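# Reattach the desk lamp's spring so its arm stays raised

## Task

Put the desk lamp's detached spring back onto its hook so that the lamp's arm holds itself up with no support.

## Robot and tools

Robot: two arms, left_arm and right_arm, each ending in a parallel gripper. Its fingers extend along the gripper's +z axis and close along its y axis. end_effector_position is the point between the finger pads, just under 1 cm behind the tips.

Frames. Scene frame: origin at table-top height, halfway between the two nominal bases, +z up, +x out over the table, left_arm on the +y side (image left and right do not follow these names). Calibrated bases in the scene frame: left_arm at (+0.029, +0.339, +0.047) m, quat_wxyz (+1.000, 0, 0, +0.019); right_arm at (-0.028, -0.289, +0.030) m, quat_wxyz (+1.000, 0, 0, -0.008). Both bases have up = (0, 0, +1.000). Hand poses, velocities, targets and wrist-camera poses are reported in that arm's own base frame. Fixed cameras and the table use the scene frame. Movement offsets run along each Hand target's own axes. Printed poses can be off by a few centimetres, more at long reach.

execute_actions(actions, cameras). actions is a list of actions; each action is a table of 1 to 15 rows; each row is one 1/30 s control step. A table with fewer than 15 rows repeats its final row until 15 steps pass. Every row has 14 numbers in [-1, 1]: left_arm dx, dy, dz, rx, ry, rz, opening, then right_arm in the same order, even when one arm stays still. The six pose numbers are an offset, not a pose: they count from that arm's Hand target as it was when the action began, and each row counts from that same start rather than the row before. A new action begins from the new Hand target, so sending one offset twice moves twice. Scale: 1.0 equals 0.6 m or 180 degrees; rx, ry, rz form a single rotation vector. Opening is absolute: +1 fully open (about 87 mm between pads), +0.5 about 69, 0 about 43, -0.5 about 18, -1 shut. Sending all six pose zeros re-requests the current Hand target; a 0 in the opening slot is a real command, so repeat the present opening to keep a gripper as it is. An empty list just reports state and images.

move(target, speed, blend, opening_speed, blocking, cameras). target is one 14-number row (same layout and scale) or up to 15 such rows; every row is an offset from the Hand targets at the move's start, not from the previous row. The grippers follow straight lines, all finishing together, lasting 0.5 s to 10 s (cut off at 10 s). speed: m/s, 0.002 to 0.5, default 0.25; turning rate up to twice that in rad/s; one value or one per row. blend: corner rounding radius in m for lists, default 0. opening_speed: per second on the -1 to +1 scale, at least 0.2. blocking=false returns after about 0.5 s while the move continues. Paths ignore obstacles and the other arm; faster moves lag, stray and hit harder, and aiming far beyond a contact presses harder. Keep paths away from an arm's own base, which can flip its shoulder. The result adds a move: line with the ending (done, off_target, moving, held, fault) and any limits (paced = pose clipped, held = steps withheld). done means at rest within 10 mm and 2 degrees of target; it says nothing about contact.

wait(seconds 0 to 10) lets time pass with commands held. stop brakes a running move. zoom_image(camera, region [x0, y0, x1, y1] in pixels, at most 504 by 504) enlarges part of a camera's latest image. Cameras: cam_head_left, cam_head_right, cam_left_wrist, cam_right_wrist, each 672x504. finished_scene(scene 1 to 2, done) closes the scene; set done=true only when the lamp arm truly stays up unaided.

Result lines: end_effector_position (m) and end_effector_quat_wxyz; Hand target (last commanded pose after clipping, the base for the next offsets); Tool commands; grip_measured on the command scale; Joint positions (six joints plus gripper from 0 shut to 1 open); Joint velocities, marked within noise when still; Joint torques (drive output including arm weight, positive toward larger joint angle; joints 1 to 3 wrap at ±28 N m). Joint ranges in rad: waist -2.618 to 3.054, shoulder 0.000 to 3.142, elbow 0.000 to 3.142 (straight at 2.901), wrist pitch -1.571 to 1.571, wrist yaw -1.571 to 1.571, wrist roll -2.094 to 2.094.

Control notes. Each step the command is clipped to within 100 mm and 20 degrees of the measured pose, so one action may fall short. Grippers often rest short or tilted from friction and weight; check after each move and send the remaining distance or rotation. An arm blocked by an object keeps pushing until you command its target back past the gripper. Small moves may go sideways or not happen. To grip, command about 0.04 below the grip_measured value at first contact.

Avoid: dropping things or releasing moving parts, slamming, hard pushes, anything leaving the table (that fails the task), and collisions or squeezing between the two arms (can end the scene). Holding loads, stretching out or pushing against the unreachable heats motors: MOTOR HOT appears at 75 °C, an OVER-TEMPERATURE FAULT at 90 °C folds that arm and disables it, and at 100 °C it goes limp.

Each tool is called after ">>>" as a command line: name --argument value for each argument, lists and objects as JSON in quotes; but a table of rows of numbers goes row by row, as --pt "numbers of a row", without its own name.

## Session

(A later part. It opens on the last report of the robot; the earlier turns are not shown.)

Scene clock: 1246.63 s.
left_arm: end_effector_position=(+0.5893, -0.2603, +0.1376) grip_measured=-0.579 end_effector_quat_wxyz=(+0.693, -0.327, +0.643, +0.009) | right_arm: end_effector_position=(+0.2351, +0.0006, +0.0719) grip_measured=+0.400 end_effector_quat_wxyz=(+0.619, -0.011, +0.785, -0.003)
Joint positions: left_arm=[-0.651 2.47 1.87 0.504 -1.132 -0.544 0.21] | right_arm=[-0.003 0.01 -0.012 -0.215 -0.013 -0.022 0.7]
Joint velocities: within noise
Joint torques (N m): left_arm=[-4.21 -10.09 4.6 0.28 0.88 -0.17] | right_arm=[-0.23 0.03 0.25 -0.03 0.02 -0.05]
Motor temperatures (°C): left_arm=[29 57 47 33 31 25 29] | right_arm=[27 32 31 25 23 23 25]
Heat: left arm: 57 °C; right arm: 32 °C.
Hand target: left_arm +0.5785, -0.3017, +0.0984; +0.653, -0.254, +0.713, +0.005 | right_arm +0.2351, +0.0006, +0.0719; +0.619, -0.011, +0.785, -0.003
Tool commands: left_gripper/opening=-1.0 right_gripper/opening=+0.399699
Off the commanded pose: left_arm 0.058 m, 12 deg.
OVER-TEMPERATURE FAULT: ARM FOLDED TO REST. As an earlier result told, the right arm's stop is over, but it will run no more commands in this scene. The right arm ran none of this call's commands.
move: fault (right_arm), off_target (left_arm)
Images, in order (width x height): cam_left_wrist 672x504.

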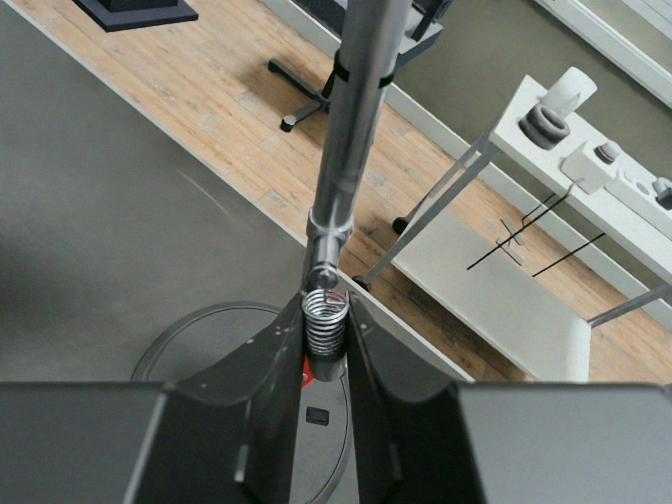

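>>> move --target '[-0.09,0.015,0.03,0,0,0,-1,0,0,0,0,0,0,0.4]' --speed 0.06 --cameras '["cam_left_wrist"]'

>>> zoom_image --camera "cam_left_wrist" --region '[260, 255, 410, 425]'

Scene clock: 1251.23 s.
left_arm: end_effector_position=(+0.5920, -0.2544, +0.1396) grip_measured=-0.579 end_effector_quat_wxyz=(+0.665, -0.280, +0.692, +0.029) | right_arm: end_effector_position=(+0.2351, +0.0006, +0.0719) grip_measured=+0.400 end_effector_quat_wxyz=(+0.619, -0.011, +0.785, -0.003)
Joint positions: left_arm=[-0.626 2.423 1.893 0.304 -1.042 -0.538 0.21] | right_arm=[-0.003 0.01 -0.012 -0.215 -0.013 -0.022 0.7]
Joint velocities: within noise
Joint torques (N m): left_arm=[-0.28 -12.67 6.8 1.09 0.6 -0.12] | right_arm=[-0.24 0.03 0.24 -0.03 0.02 -0.04]
Motor temperatures (°C): left_arm=[29 58 47 32 30 25 29] | right_arm=[27 32 31 25 23 23 25]
Heat: left arm: 58 °C; right arm: 32 °C.
Hand target: left_arm +0.5928, -0.2686, +0.1432; +0.653, -0.254, +0.713, +0.005 | right_arm +0.2351, +0.0006, +0.0719; +0.619, -0.011, +0.785, -0.003
Tool commands: left_gripper/opening=-1.0 right_gripper/opening=+0.399699
Off the commanded pose: left_arm 0.015 m, 5 deg.
OVER-TEMPERATURE FAULT: ARM FOLDED TO REST. As an earlier result told, the right arm's stop is over, but it will run no more commands in this scene. The right arm ran none of this call's commands.
move: fault (right_arm), off_target (left_arm)
Images, in order (width x height): cam_left_wrist 672x504.

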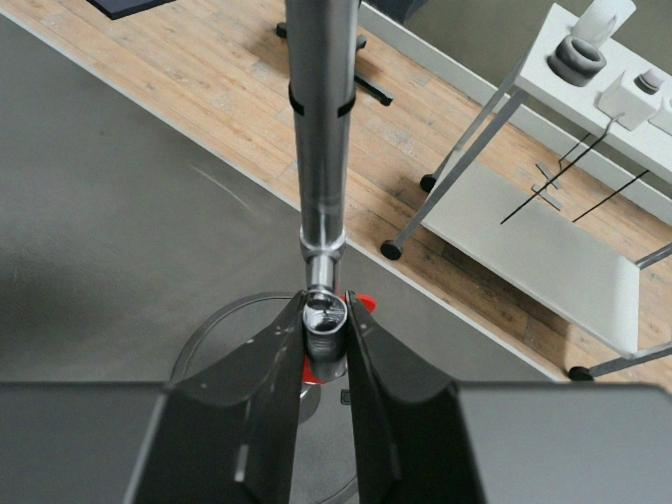

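Scaled by 2.965 from the camera's 672x504 image, which has a finer 960x720 frame.

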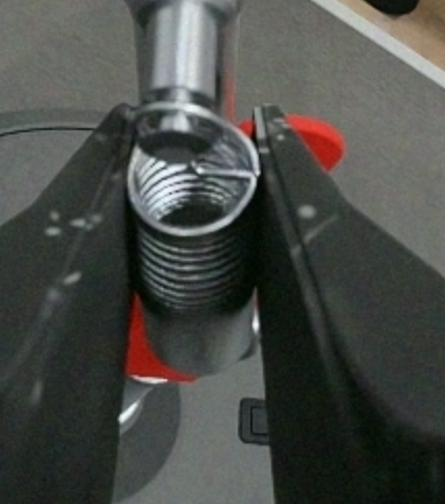

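>>> move --pt "0.02 -0.03 -0.02 0 0.02 0 -1 0 0 0 0 0 0 0.4" --pt "0.125 -0.02 -0.02 0 -0.02 0 -1 0 0 0 0 0 0 0.4" --speed 0.1 --blend 0.01 --cameras '["cam_left_wrist"]'

>>> zoom_image --camera "cam_left_wrist" --region '[260, 255, 410, 425]'

Scene clock: 1256.73 s.
left_arm: end_effector_position=(+0.5921, -0.2595, +0.1414) grip_measured=-0.579 end_effector_quat_wxyz=(+0.705, -0.338, +0.623, +0.017) | right_arm: end_effector_position=(+0.2351, +0.0006, +0.0719) grip_measured=+0.400 end_effector_quat_wxyz=(+0.619, -0.011, +0.785, -0.003)
Joint positions: left_arm=[-0.654 2.508 1.906 0.588 -1.176 -0.486 0.21] | right_arm=[-0.003 0.01 -0.012 -0.215 -0.013 -0.022 0.7]
Joint velocities: within noise
Joint torques (N m): left_arm=[-5.09 -6.82 3.58 0.74 0.93 -0.1] | right_arm=[-0.23 0.05 0.24 -0.04 0.02 -0.03]
Motor temperatures (°C): left_arm=[28 58 48 32 30 25 29] | right_arm=[27 32 31 25 23 23 25]
Heat: left arm: 58 °C; right arm: 32 °C.
Hand target: left_arm +0.5847, -0.3100, +0.0789; +0.675, -0.254, +0.692, +0.012 | right_arm +0.2351, +0.0006, +0.0719; +0.619, -0.011, +0.785, -0.003
Tool commands: left_gripper/opening=-1.0 right_gripper/opening=+0.399699
Off the commanded pose: left_arm 0.081 m, 13 deg.
OVER-TEMPERATURE FAULT: ARM FOLDED TO REST. As an earlier result told, the right arm's stop is over, but it will run no more commands in this scene. The right arm ran none of this call's commands.
move: fault (right_arm), off_target (left_arm)
Images, in order (width x height): cam_left_wrist 672x504.

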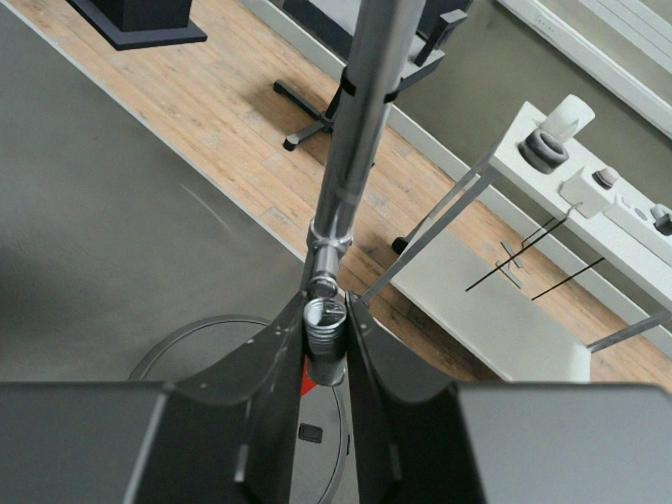

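Scaled by 2.965 from the camera's 672x504 image, which has a finer 960x720 frame.

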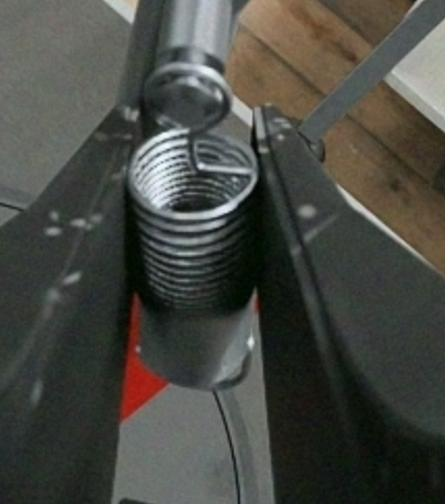

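>>> zoom_image --camera "cam_left_wrist" --region '[295, 345, 360, 405]'

Scaled by 7.754 from the camera's 672x504 image, which has a finer 960x720 frame.

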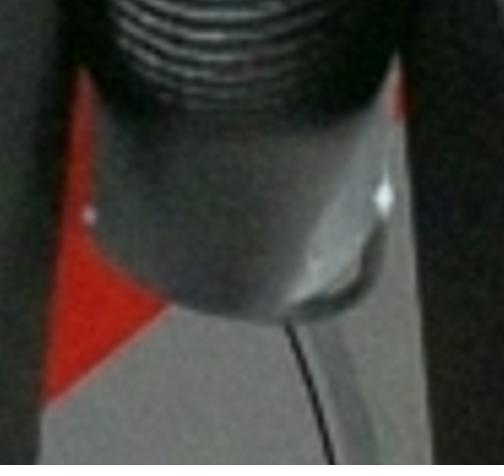

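>>> move --target '[0.015,0,0.03,0,-0.07,0,-1,0,0,0,0,0,0,0.4]' --speed 0.06 --cameras '["cam_left_wrist"]'

>>> zoom_image --camera "cam_left_wrist" --region '[260, 255, 410, 425]'

>>> zoom_image --camera "cam_left_wrist" --region '[295, 345, 360, 405]'

Scene clock: 1266.23 s.
left_arm: end_effector_position=(+0.5943, -0.2641, +0.1393) grip_measured=-0.579 end_effector_quat_wxyz=(+0.772, -0.341, +0.537, +0.008) | right_arm: end_effector_position=(+0.2351, +0.0006, +0.0719) grip_measured=+0.400 end_effector_quat_wxyz=(+0.619, -0.011, +0.785, -0.003)
Joint positions: left_arm=[-0.671 2.746 2.04 1.258 -1.196 -0.036 0.211] | right_arm=[-0.003 0.01 -0.012 -0.215 -0.013 -0.022 0.7]
Joint velocities: within noise
Joint torques (N m): left_arm=[-3.69 -5.97 3.79 -0.32 0.79 -0.16] | right_arm=[-0.21 0.03 0.23 -0.03 0.02 -0.04]
Motor temperatures (°C): left_arm=[29 57 47 32 30 25 29] | right_arm=[27 31 30 25 23 23 25]
Heat: left arm: 57 °C; right arm: 31 °C.
Hand target: left_arm +0.6019, -0.3064, +0.0688; +0.747, -0.251, +0.614, +0.040 | right_arm +0.2351, +0.0006, +0.0719; +0.619, -0.011, +0.785, -0.003
Tool commands: left_gripper/opening=-1.0 right_gripper/opening=+0.399699
Off the commanded pose: left_arm 0.083 m, 14 deg.
OVER-TEMPERATURE FAULT: ARM FOLDED TO REST. As an earlier result told, the right arm's stop is over, but it will run no more commands in this scene. The right arm ran none of this call's commands.
move: fault (right_arm), off_target (left_arm)
Images, in order (width x height): cam_left_wrist 672x504.

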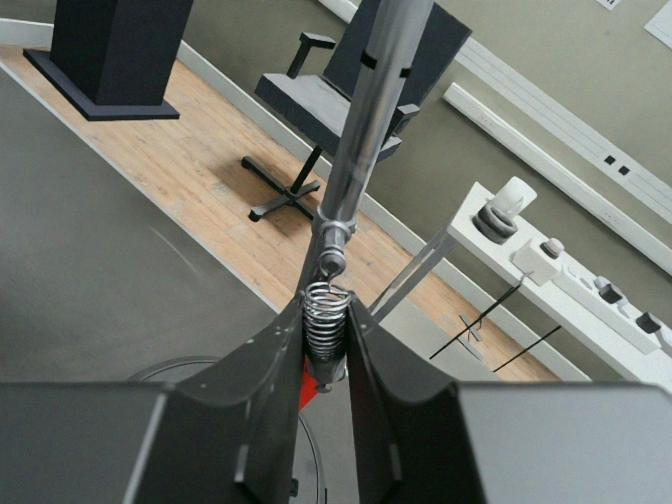

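Scaled by 2.965 from the camera's 672x504 image, which has a finer 960x720 frame.

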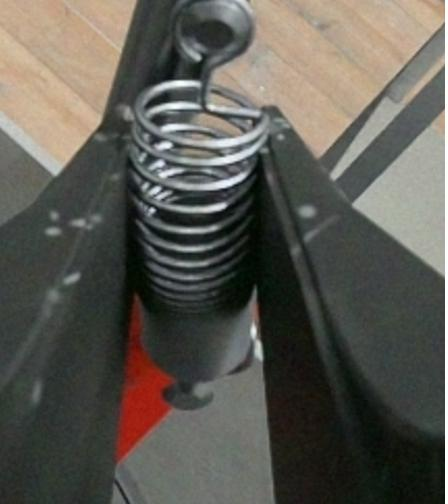

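Scaled by 7.754 from the camera's 672x504 image, which has a finer 960x720 frame.

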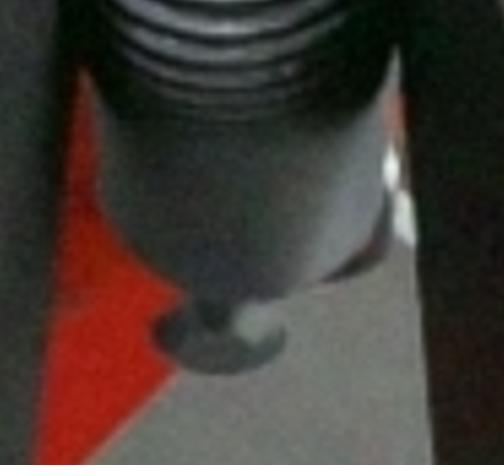

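>>> move --target '[-0.1,0.03,0,0,0,0,-1,0,0,0,0,0,0,0.4]' --speed 0.06 --cameras '["cam_left_wrist"]'

>>> zoom_image --camera "cam_left_wrist" --region '[260, 255, 410, 425]'

Scene clock: 1271.20 s.
left_arm: end_effector_position=(+0.5899, -0.2581, +0.1391) grip_measured=-0.579 end_effector_quat_wxyz=(+0.768, -0.285, +0.574, +0.019) | right_arm: end_effector_position=(+0.2351, +0.0006, +0.0719) grip_measured=+0.400 end_effector_quat_wxyz=(+0.619, -0.011, +0.785, -0.003)
Joint positions: left_arm=[-0.657 2.625 1.85 1.189 -1.109 -0.063 0.211] | right_arm=[-0.003 0.01 -0.012 -0.215 -0.013 -0.022 0.7]
Joint velocities: within noise
Joint torques (N m): left_arm=[-2.82 -12.25 3.29 0.34 0.11 -0.05] | right_arm=[-0.24 0.03 0.25 -0.03 0.02 -0.04]
Motor temperatures (°C): left_arm=[29 56 47 31 30 25 29] | right_arm=[27 31 30 25 23 23 25]
Heat: left arm: 56 °C; right arm: 31 °C.
Hand target: left_arm +0.5806, -0.2760, +0.1193; +0.747, -0.251, +0.614, +0.040 | right_arm +0.2351, +0.0006, +0.0719; +0.619, -0.011, +0.785, -0.003
Tool commands: left_gripper/opening=-1.0 right_gripper/opening=+0.399699
Off the commanded pose: left_arm 0.028 m, 7 deg.
OVER-TEMPERATURE FAULT: ARM FOLDED TO REST. As an earlier result told, the right arm's stop is over, but it will run no more commands in this scene. The right arm ran none of this call's commands.
move: fault (right_arm), off_target (left_arm)
Images, in order (width x height): cam_left_wrist 672x504.

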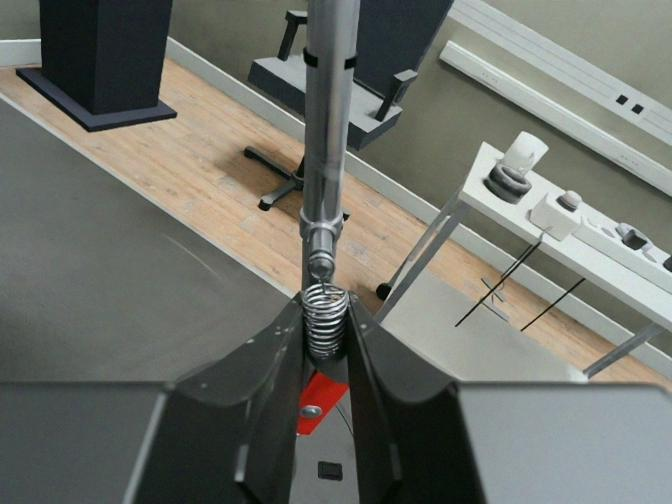

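Scaled by 2.965 from the camera's 672x504 image, which has a finer 960x720 frame.

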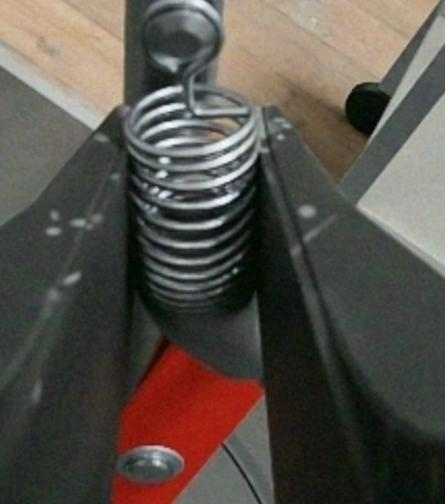

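>>> zoom_image --camera "cam_left_wrist" --region '[290, 335, 365, 410]'

Scaled by 6.720 from the camera's 672x504 image, which has a finer 960x720 frame.

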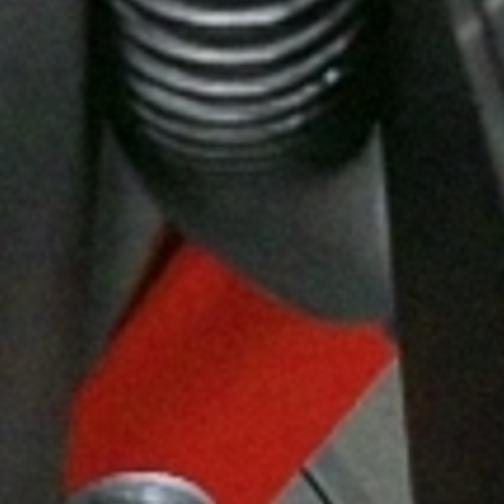

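>>> move --target '[-0.05,0.06,0,0,0,0,-1,0,0,0,0,0,0,0.4]' --speed 0.05 --cameras '["cam_left_wrist"]'

>>> zoom_image --camera "cam_left_wrist" --region '[260, 255, 410, 425]'

Scene clock: 1277.43 s.
left_arm: end_effector_position=(+0.5666, -0.2452, +0.1345) grip_measured=-0.579 end_effector_quat_wxyz=(+0.758, -0.253, +0.601, +0.008) | right_arm: end_effector_position=(+0.2351, +0.0006, +0.0719) grip_measured=+0.400 end_effector_quat_wxyz=(+0.619, -0.011, +0.785, -0.003)
Joint positions: left_arm=[-0.652 2.47 1.578 1.191 -1.041 -0.127 0.211] | right_arm=[-0.003 0.01 -0.012 -0.215 -0.013 -0.022 0.7]
Joint velocities: within noise
Joint torques (N m): left_arm=[-0.14 -13.29 3.4 0.98 -0.28 0.21] | right_arm=[-0.23 0.02 0.24 -0.03 0.02 -0.04]
Motor temperatures (°C): left_arm=[29 57 47 31 30 25 29] | right_arm=[27 31 30 25 23 23 25]
Heat: left arm: 57 °C; right arm: 31 °C.
Hand target: left_arm +0.5601, -0.2371, +0.1356; +0.747, -0.251, +0.614, +0.040 | right_arm +0.2351, +0.0006, +0.0719; +0.619, -0.011, +0.785, -0.003
Tool commands: left_gripper/opening=-1.0 right_gripper/opening=+0.399699
Off the commanded pose: left_arm 0.010 m, 4 deg.
OVER-TEMPERATURE FAULT: ARM FOLDED TO REST. As an earlier result told, the right arm's stop is over, but it will run no more commands in this scene. The right arm ran none of this call's commands.
move: fault (right_arm), off_target (left_arm)
Images, in order (width x height): cam_left_wrist 672x504.

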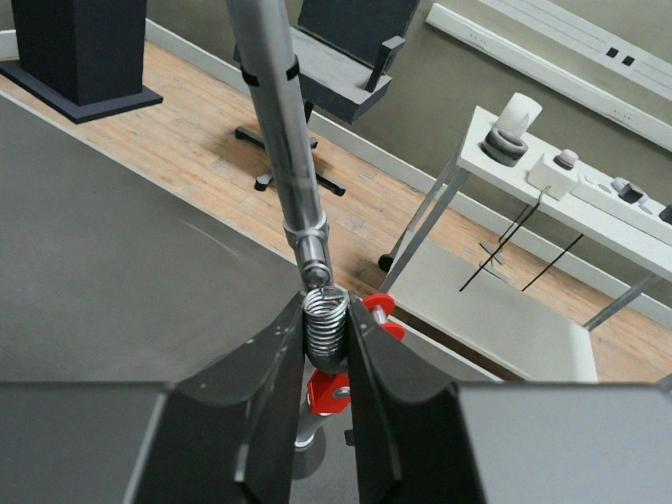

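Scaled by 2.965 from the camera's 672x504 image, which has a finer 960x720 frame.

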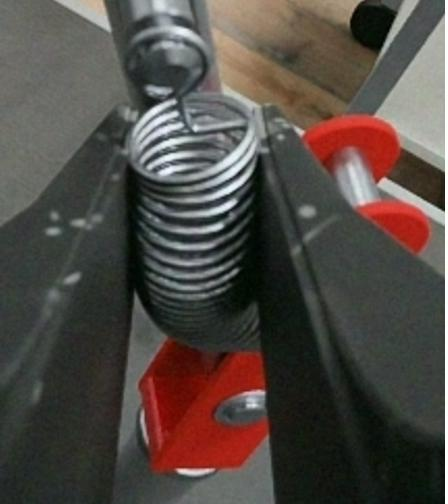

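>>> move --target '[0.02,-0.05,0,0,0,0,-1,0,0,0,0,0,0,0.4]' --speed 0.06 --cameras '["cam_left_wrist"]'

>>> zoom_image --camera "cam_left_wrist" --region '[260, 255, 410, 425]'

Scene clock: 1281.57 s.
left_arm: end_effector_position=(+0.5764, -0.2577, +0.1431) grip_measured=-0.579 end_effector_quat_wxyz=(+0.753, -0.262, +0.603, +0.029) | right_arm: end_effector_position=(+0.2351, +0.0006, +0.0719) grip_measured=+0.400 end_effector_quat_wxyz=(+0.619, -0.011, +0.785, -0.003)
Joint positions: left_arm=[-0.667 2.518 1.728 1.093 -1.098 -0.101 0.211] | right_arm=[-0.003 0.01 -0.012 -0.215 -0.013 -0.022 0.7]
Joint velocities: within noise
Joint torques (N m): left_arm=[-1.28 -9.83 6.68 1.12 0.02 0.06] | right_arm=[-0.24 0.05 0.25 -0.04 0.02 -0.04]
Motor temperatures (°C): left_arm=[29 59 46 31 30 25 29] | right_arm=[27 31 30 25 23 23 25]
Heat: left arm: 59 °C; right arm: 31 °C.
Hand target: left_arm +0.5740, -0.2662, +0.1341; +0.747, -0.251, +0.614, +0.040 | right_arm +0.2351, +0.0006, +0.0719; +0.619, -0.011, +0.785, -0.003
Tool commands: left_gripper/opening=-1.0 right_gripper/opening=+0.399699
Off the commanded pose: left_arm 0.013 m, 2 deg.
OVER-TEMPERATURE FAULT: ARM FOLDED TO REST. As an earlier result told, the right arm's stop is over, but it will run no more commands in this scene. The right arm ran none of this call's commands.
move: fault (right_arm), off_target (left_arm)
Images, in order (width x height): cam_left_wrist 672x504.

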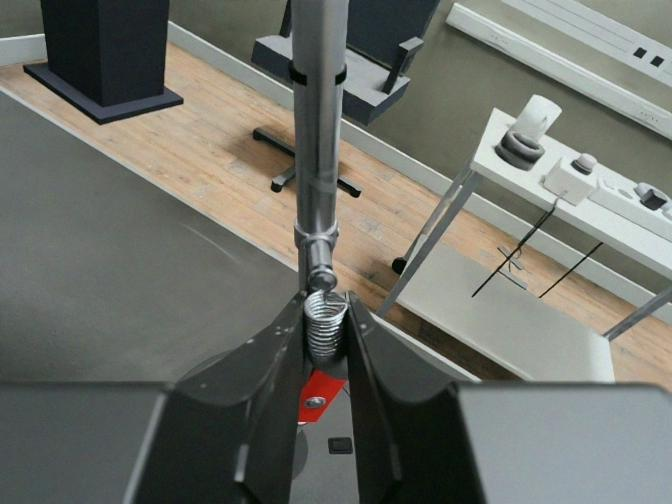

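Scaled by 2.965 from the camera's 672x504 image, which has a finer 960x720 frame.

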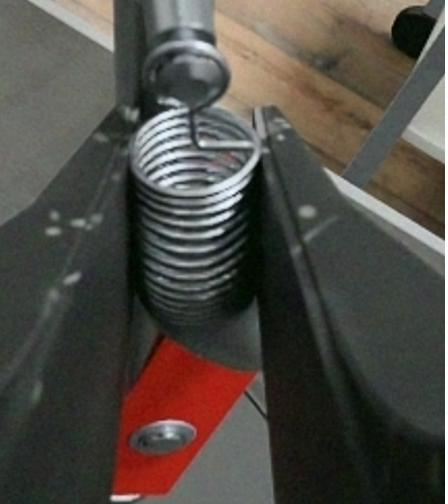

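>>> move --target '[0,0,0,0,0,0,0.1,0,0,0,0,0,0,0.4]' --opening_speed 0.3 --cameras '["cam_head_left","cam_left_wrist"]'

>>> zoom_image --camera "cam_left_wrist" --region '[240, 235, 430, 445]'

Scene clock: 1288.07 s.
left_arm: end_effector_position=(+0.5743, -0.2604, +0.1324) grip_measured=+0.100 end_effector_quat_wxyz=(+0.746, -0.252, +0.615, +0.042) | right_arm: end_effector_position=(+0.2351, +0.0006, +0.0719) grip_measured=+0.400 end_effector_quat_wxyz=(+0.619, -0.011, +0.785, -0.003)
Joint positions: left_arm=[-0.674 2.527 1.728 1.062 -1.106 -0.097 0.55] | right_arm=[-0.003 0.01 -0.012 -0.215 -0.013 -0.022 0.7]
Joint velocities: within noise
Joint torques (N m): left_arm=[-0.64 -10.55 6.8 1.43 0.07 0] | right_arm=[-0.24 0.02 0.21 -0.03 0.03 -0.04]
Motor temperatures (°C): left_arm=[28 59 47 31 29 25 29] | right_arm=[27 31 30 25 23 23 25]
Heat: left arm: 59 °C; right arm: 31 °C.
Hand target: left_arm +0.5741, -0.2661, +0.1341; +0.747, -0.251, +0.614, +0.040 | right_arm +0.2351, +0.0006, +0.0719; +0.619, -0.011, +0.785, -0.003
Tool commands: left_gripper/opening=+0.1 right_gripper/opening=+0.399699
Off the commanded pose: left_arm 0.006 m, 0 deg.
OVER-TEMPERATURE FAULT: ARM FOLDED TO REST. As an earlier result told, the right arm's stop is over, but it will run no more commands in this scene. The right arm ran none of this call's commands.
move: fault (right_arm)
Images, in order (width x height): cam_head_left 672x504, cam_left_wrist 672x504.

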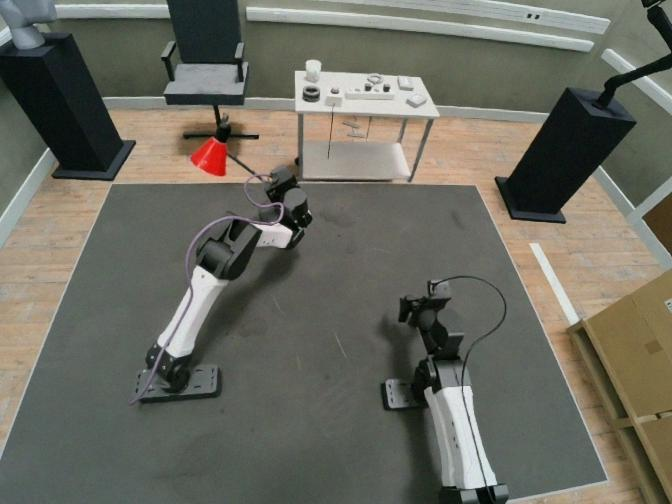

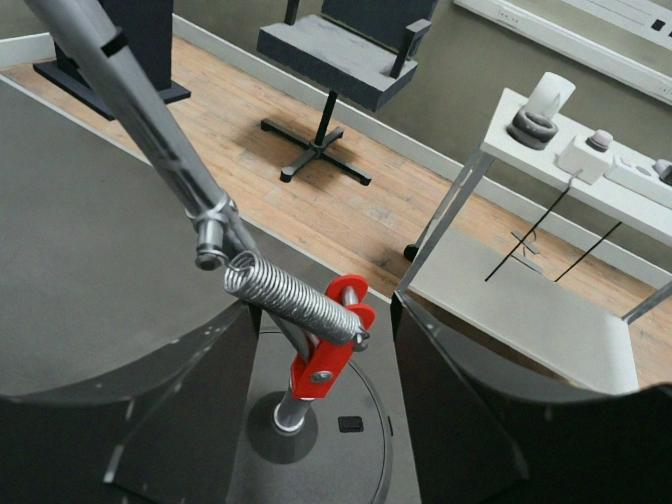

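Scaled by 2.400 from the camera's 672x504 image, which has a finer 960x720 frame.

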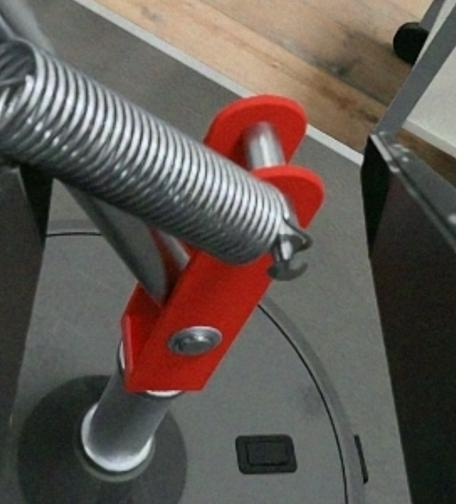

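>>> move --pt "0 0.0 0 0 0 0 0.6 0 0 0 0 0 0 0.4" --pt "0 0 -0.15 0 0 0 0.6 0 0 0 0 0 0 0.4" --pt "-0.1 0 -0.3 0 0 0 0.6 0 0 0 0 0 0 0.4" --opening_speed 0.5 --speed 0.1 --cameras '["cam_head_left","cam_left_wrist"]'

>>> wait --seconds 1 --cameras '["cam_left_wrist","cam_head_left"]'

Scene clock: 1299.00 s.
left_arm: end_effector_position=(+0.4014, -0.3301, +0.1482) grip_measured=+0.600 end_effector_quat_wxyz=(+0.735, -0.231, +0.636, +0.048) | right_arm: end_effector_position=(+0.2351, +0.0006, +0.0719) grip_measured=+0.400 end_effector_quat_wxyz=(+0.619, -0.011, +0.785, -0.003)
Joint positions: left_arm=[-1.032 2.354 1.382 1.562 -1.42 0.303 0.8] | right_arm=[-0.003 0.01 -0.012 -0.215 -0.013 -0.022 0.7]
Joint velocities: within noise
Joint torques (N m): left_arm=[-0.16 -12.96 4.33 1.17 0.17 0] | right_arm=[-0.24 0.05 0.25 -0.03 0.02 -0.04]
Motor temperatures (°C): left_arm=[28 62 47 32 29 25 29] | right_arm=[27 31 30 25 23 23 25]
Heat: left arm: 62 °C; right arm: 31 °C.
Hand target: left_arm +0.3979, -0.3277, +0.1688; +0.747, -0.251, +0.614, +0.040 | right_arm +0.2351, +0.0006, +0.0719; +0.619, -0.011, +0.785, -0.003
Tool commands: left_gripper/opening=+0.6 right_gripper/opening=+0.399699
Off the commanded pose: left_arm 0.021 m, 4 deg.
OVER-TEMPERATURE FAULT: ARM FOLDED TO REST. As an earlier result told, the right arm's stop is over, but it will run no more commands in this scene. The right arm ran none of this call's commands.
joint sent to its limit (left arm) — joint 4 (wrist pitch), upper limit. The joint targets still meet the commanded pose.
move: fault (right_arm), off_target (left_arm)
Images, in order (width x height): cam_head_left 672x504, cam_left_wrist 672x504.

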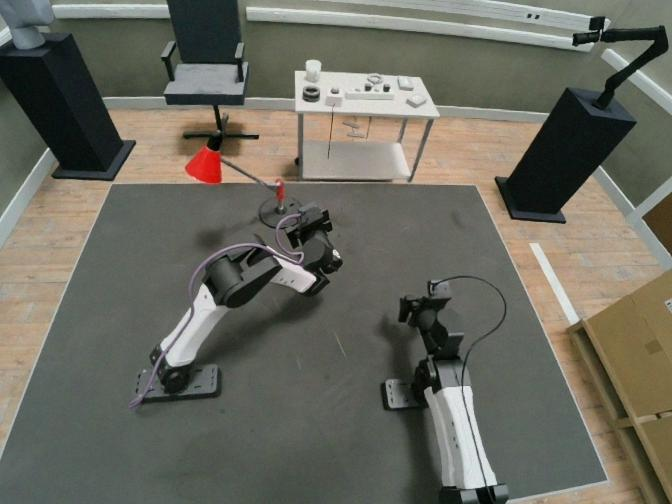

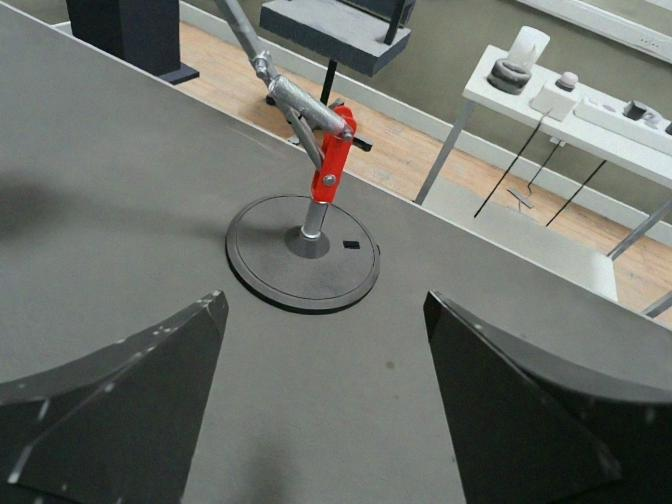

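Scene clock: 1300.00 s.
left_arm: end_effector_position=(+0.4013, -0.3299, +0.1480) grip_measured=+0.600 end_effector_quat_wxyz=(+0.734, -0.231, +0.637, +0.048) | right_arm: end_effector_position=(+0.2351, +0.0006, +0.0719) grip_measured=+0.400 end_effector_quat_wxyz=(+0.619, -0.011, +0.785, -0.003)
Joint positions: left_arm=[-1.032 2.354 1.382 1.562 -1.421 0.303 0.8] | right_arm=[-0.003 0.01 -0.012 -0.215 -0.013 -0.022 0.7]
Joint velocities: within noise
Joint torques (N m): left_arm=[-0.14 -12.94 4.36 1.16 0.18 0.01] | right_arm=[-0.24 0.06 0.25 -0.03 0.02 -0.04]
Motor temperatures (°C): left_arm=[28 62 47 32 29 25 29] | right_arm=[27 31 30 25 23 23 25]
Heat: left arm: 62 °C; right arm: 31 °C.
Hand target: left_arm +0.3979, -0.3277, +0.1687; +0.747, -0.251, +0.614, +0.040 | right_arm +0.2351, +0.0006, +0.0719; +0.619, -0.011, +0.785, -0.003
Tool commands: left_gripper/opening=+0.6 right_gripper/opening=+0.399699
Off the commanded pose: left_arm 0.021 m, 4 deg.
OVER-TEMPERATURE FAULT: ARM FOLDED TO REST. As an earlier result told, the right arm's stop is over, but it will run no more commands in this scene.
wait: 1.00 s; at rest by 0.17 s
Images, in order (width x height): cam_head_left 672x504, cam_left_wrist 672x504.

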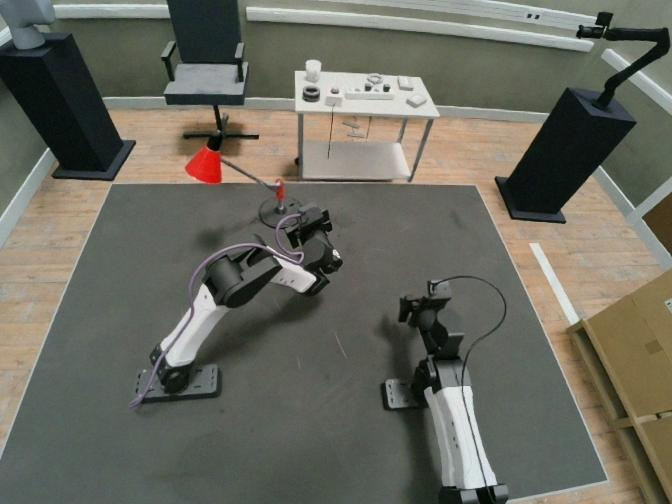

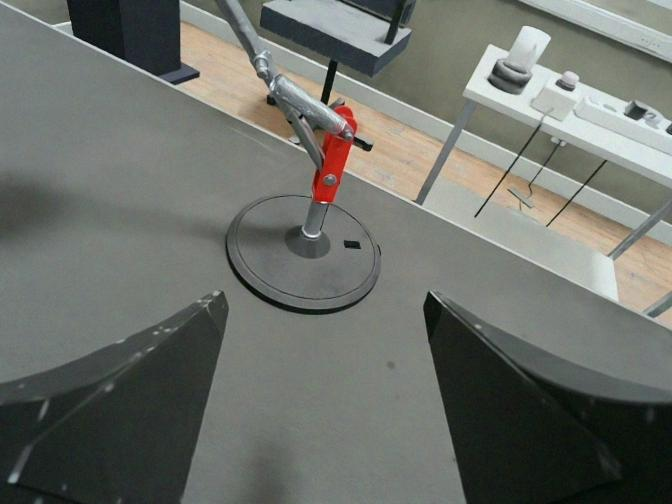

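>>> finished_scene --scene 1 --done true

The scene is finished: the task was done.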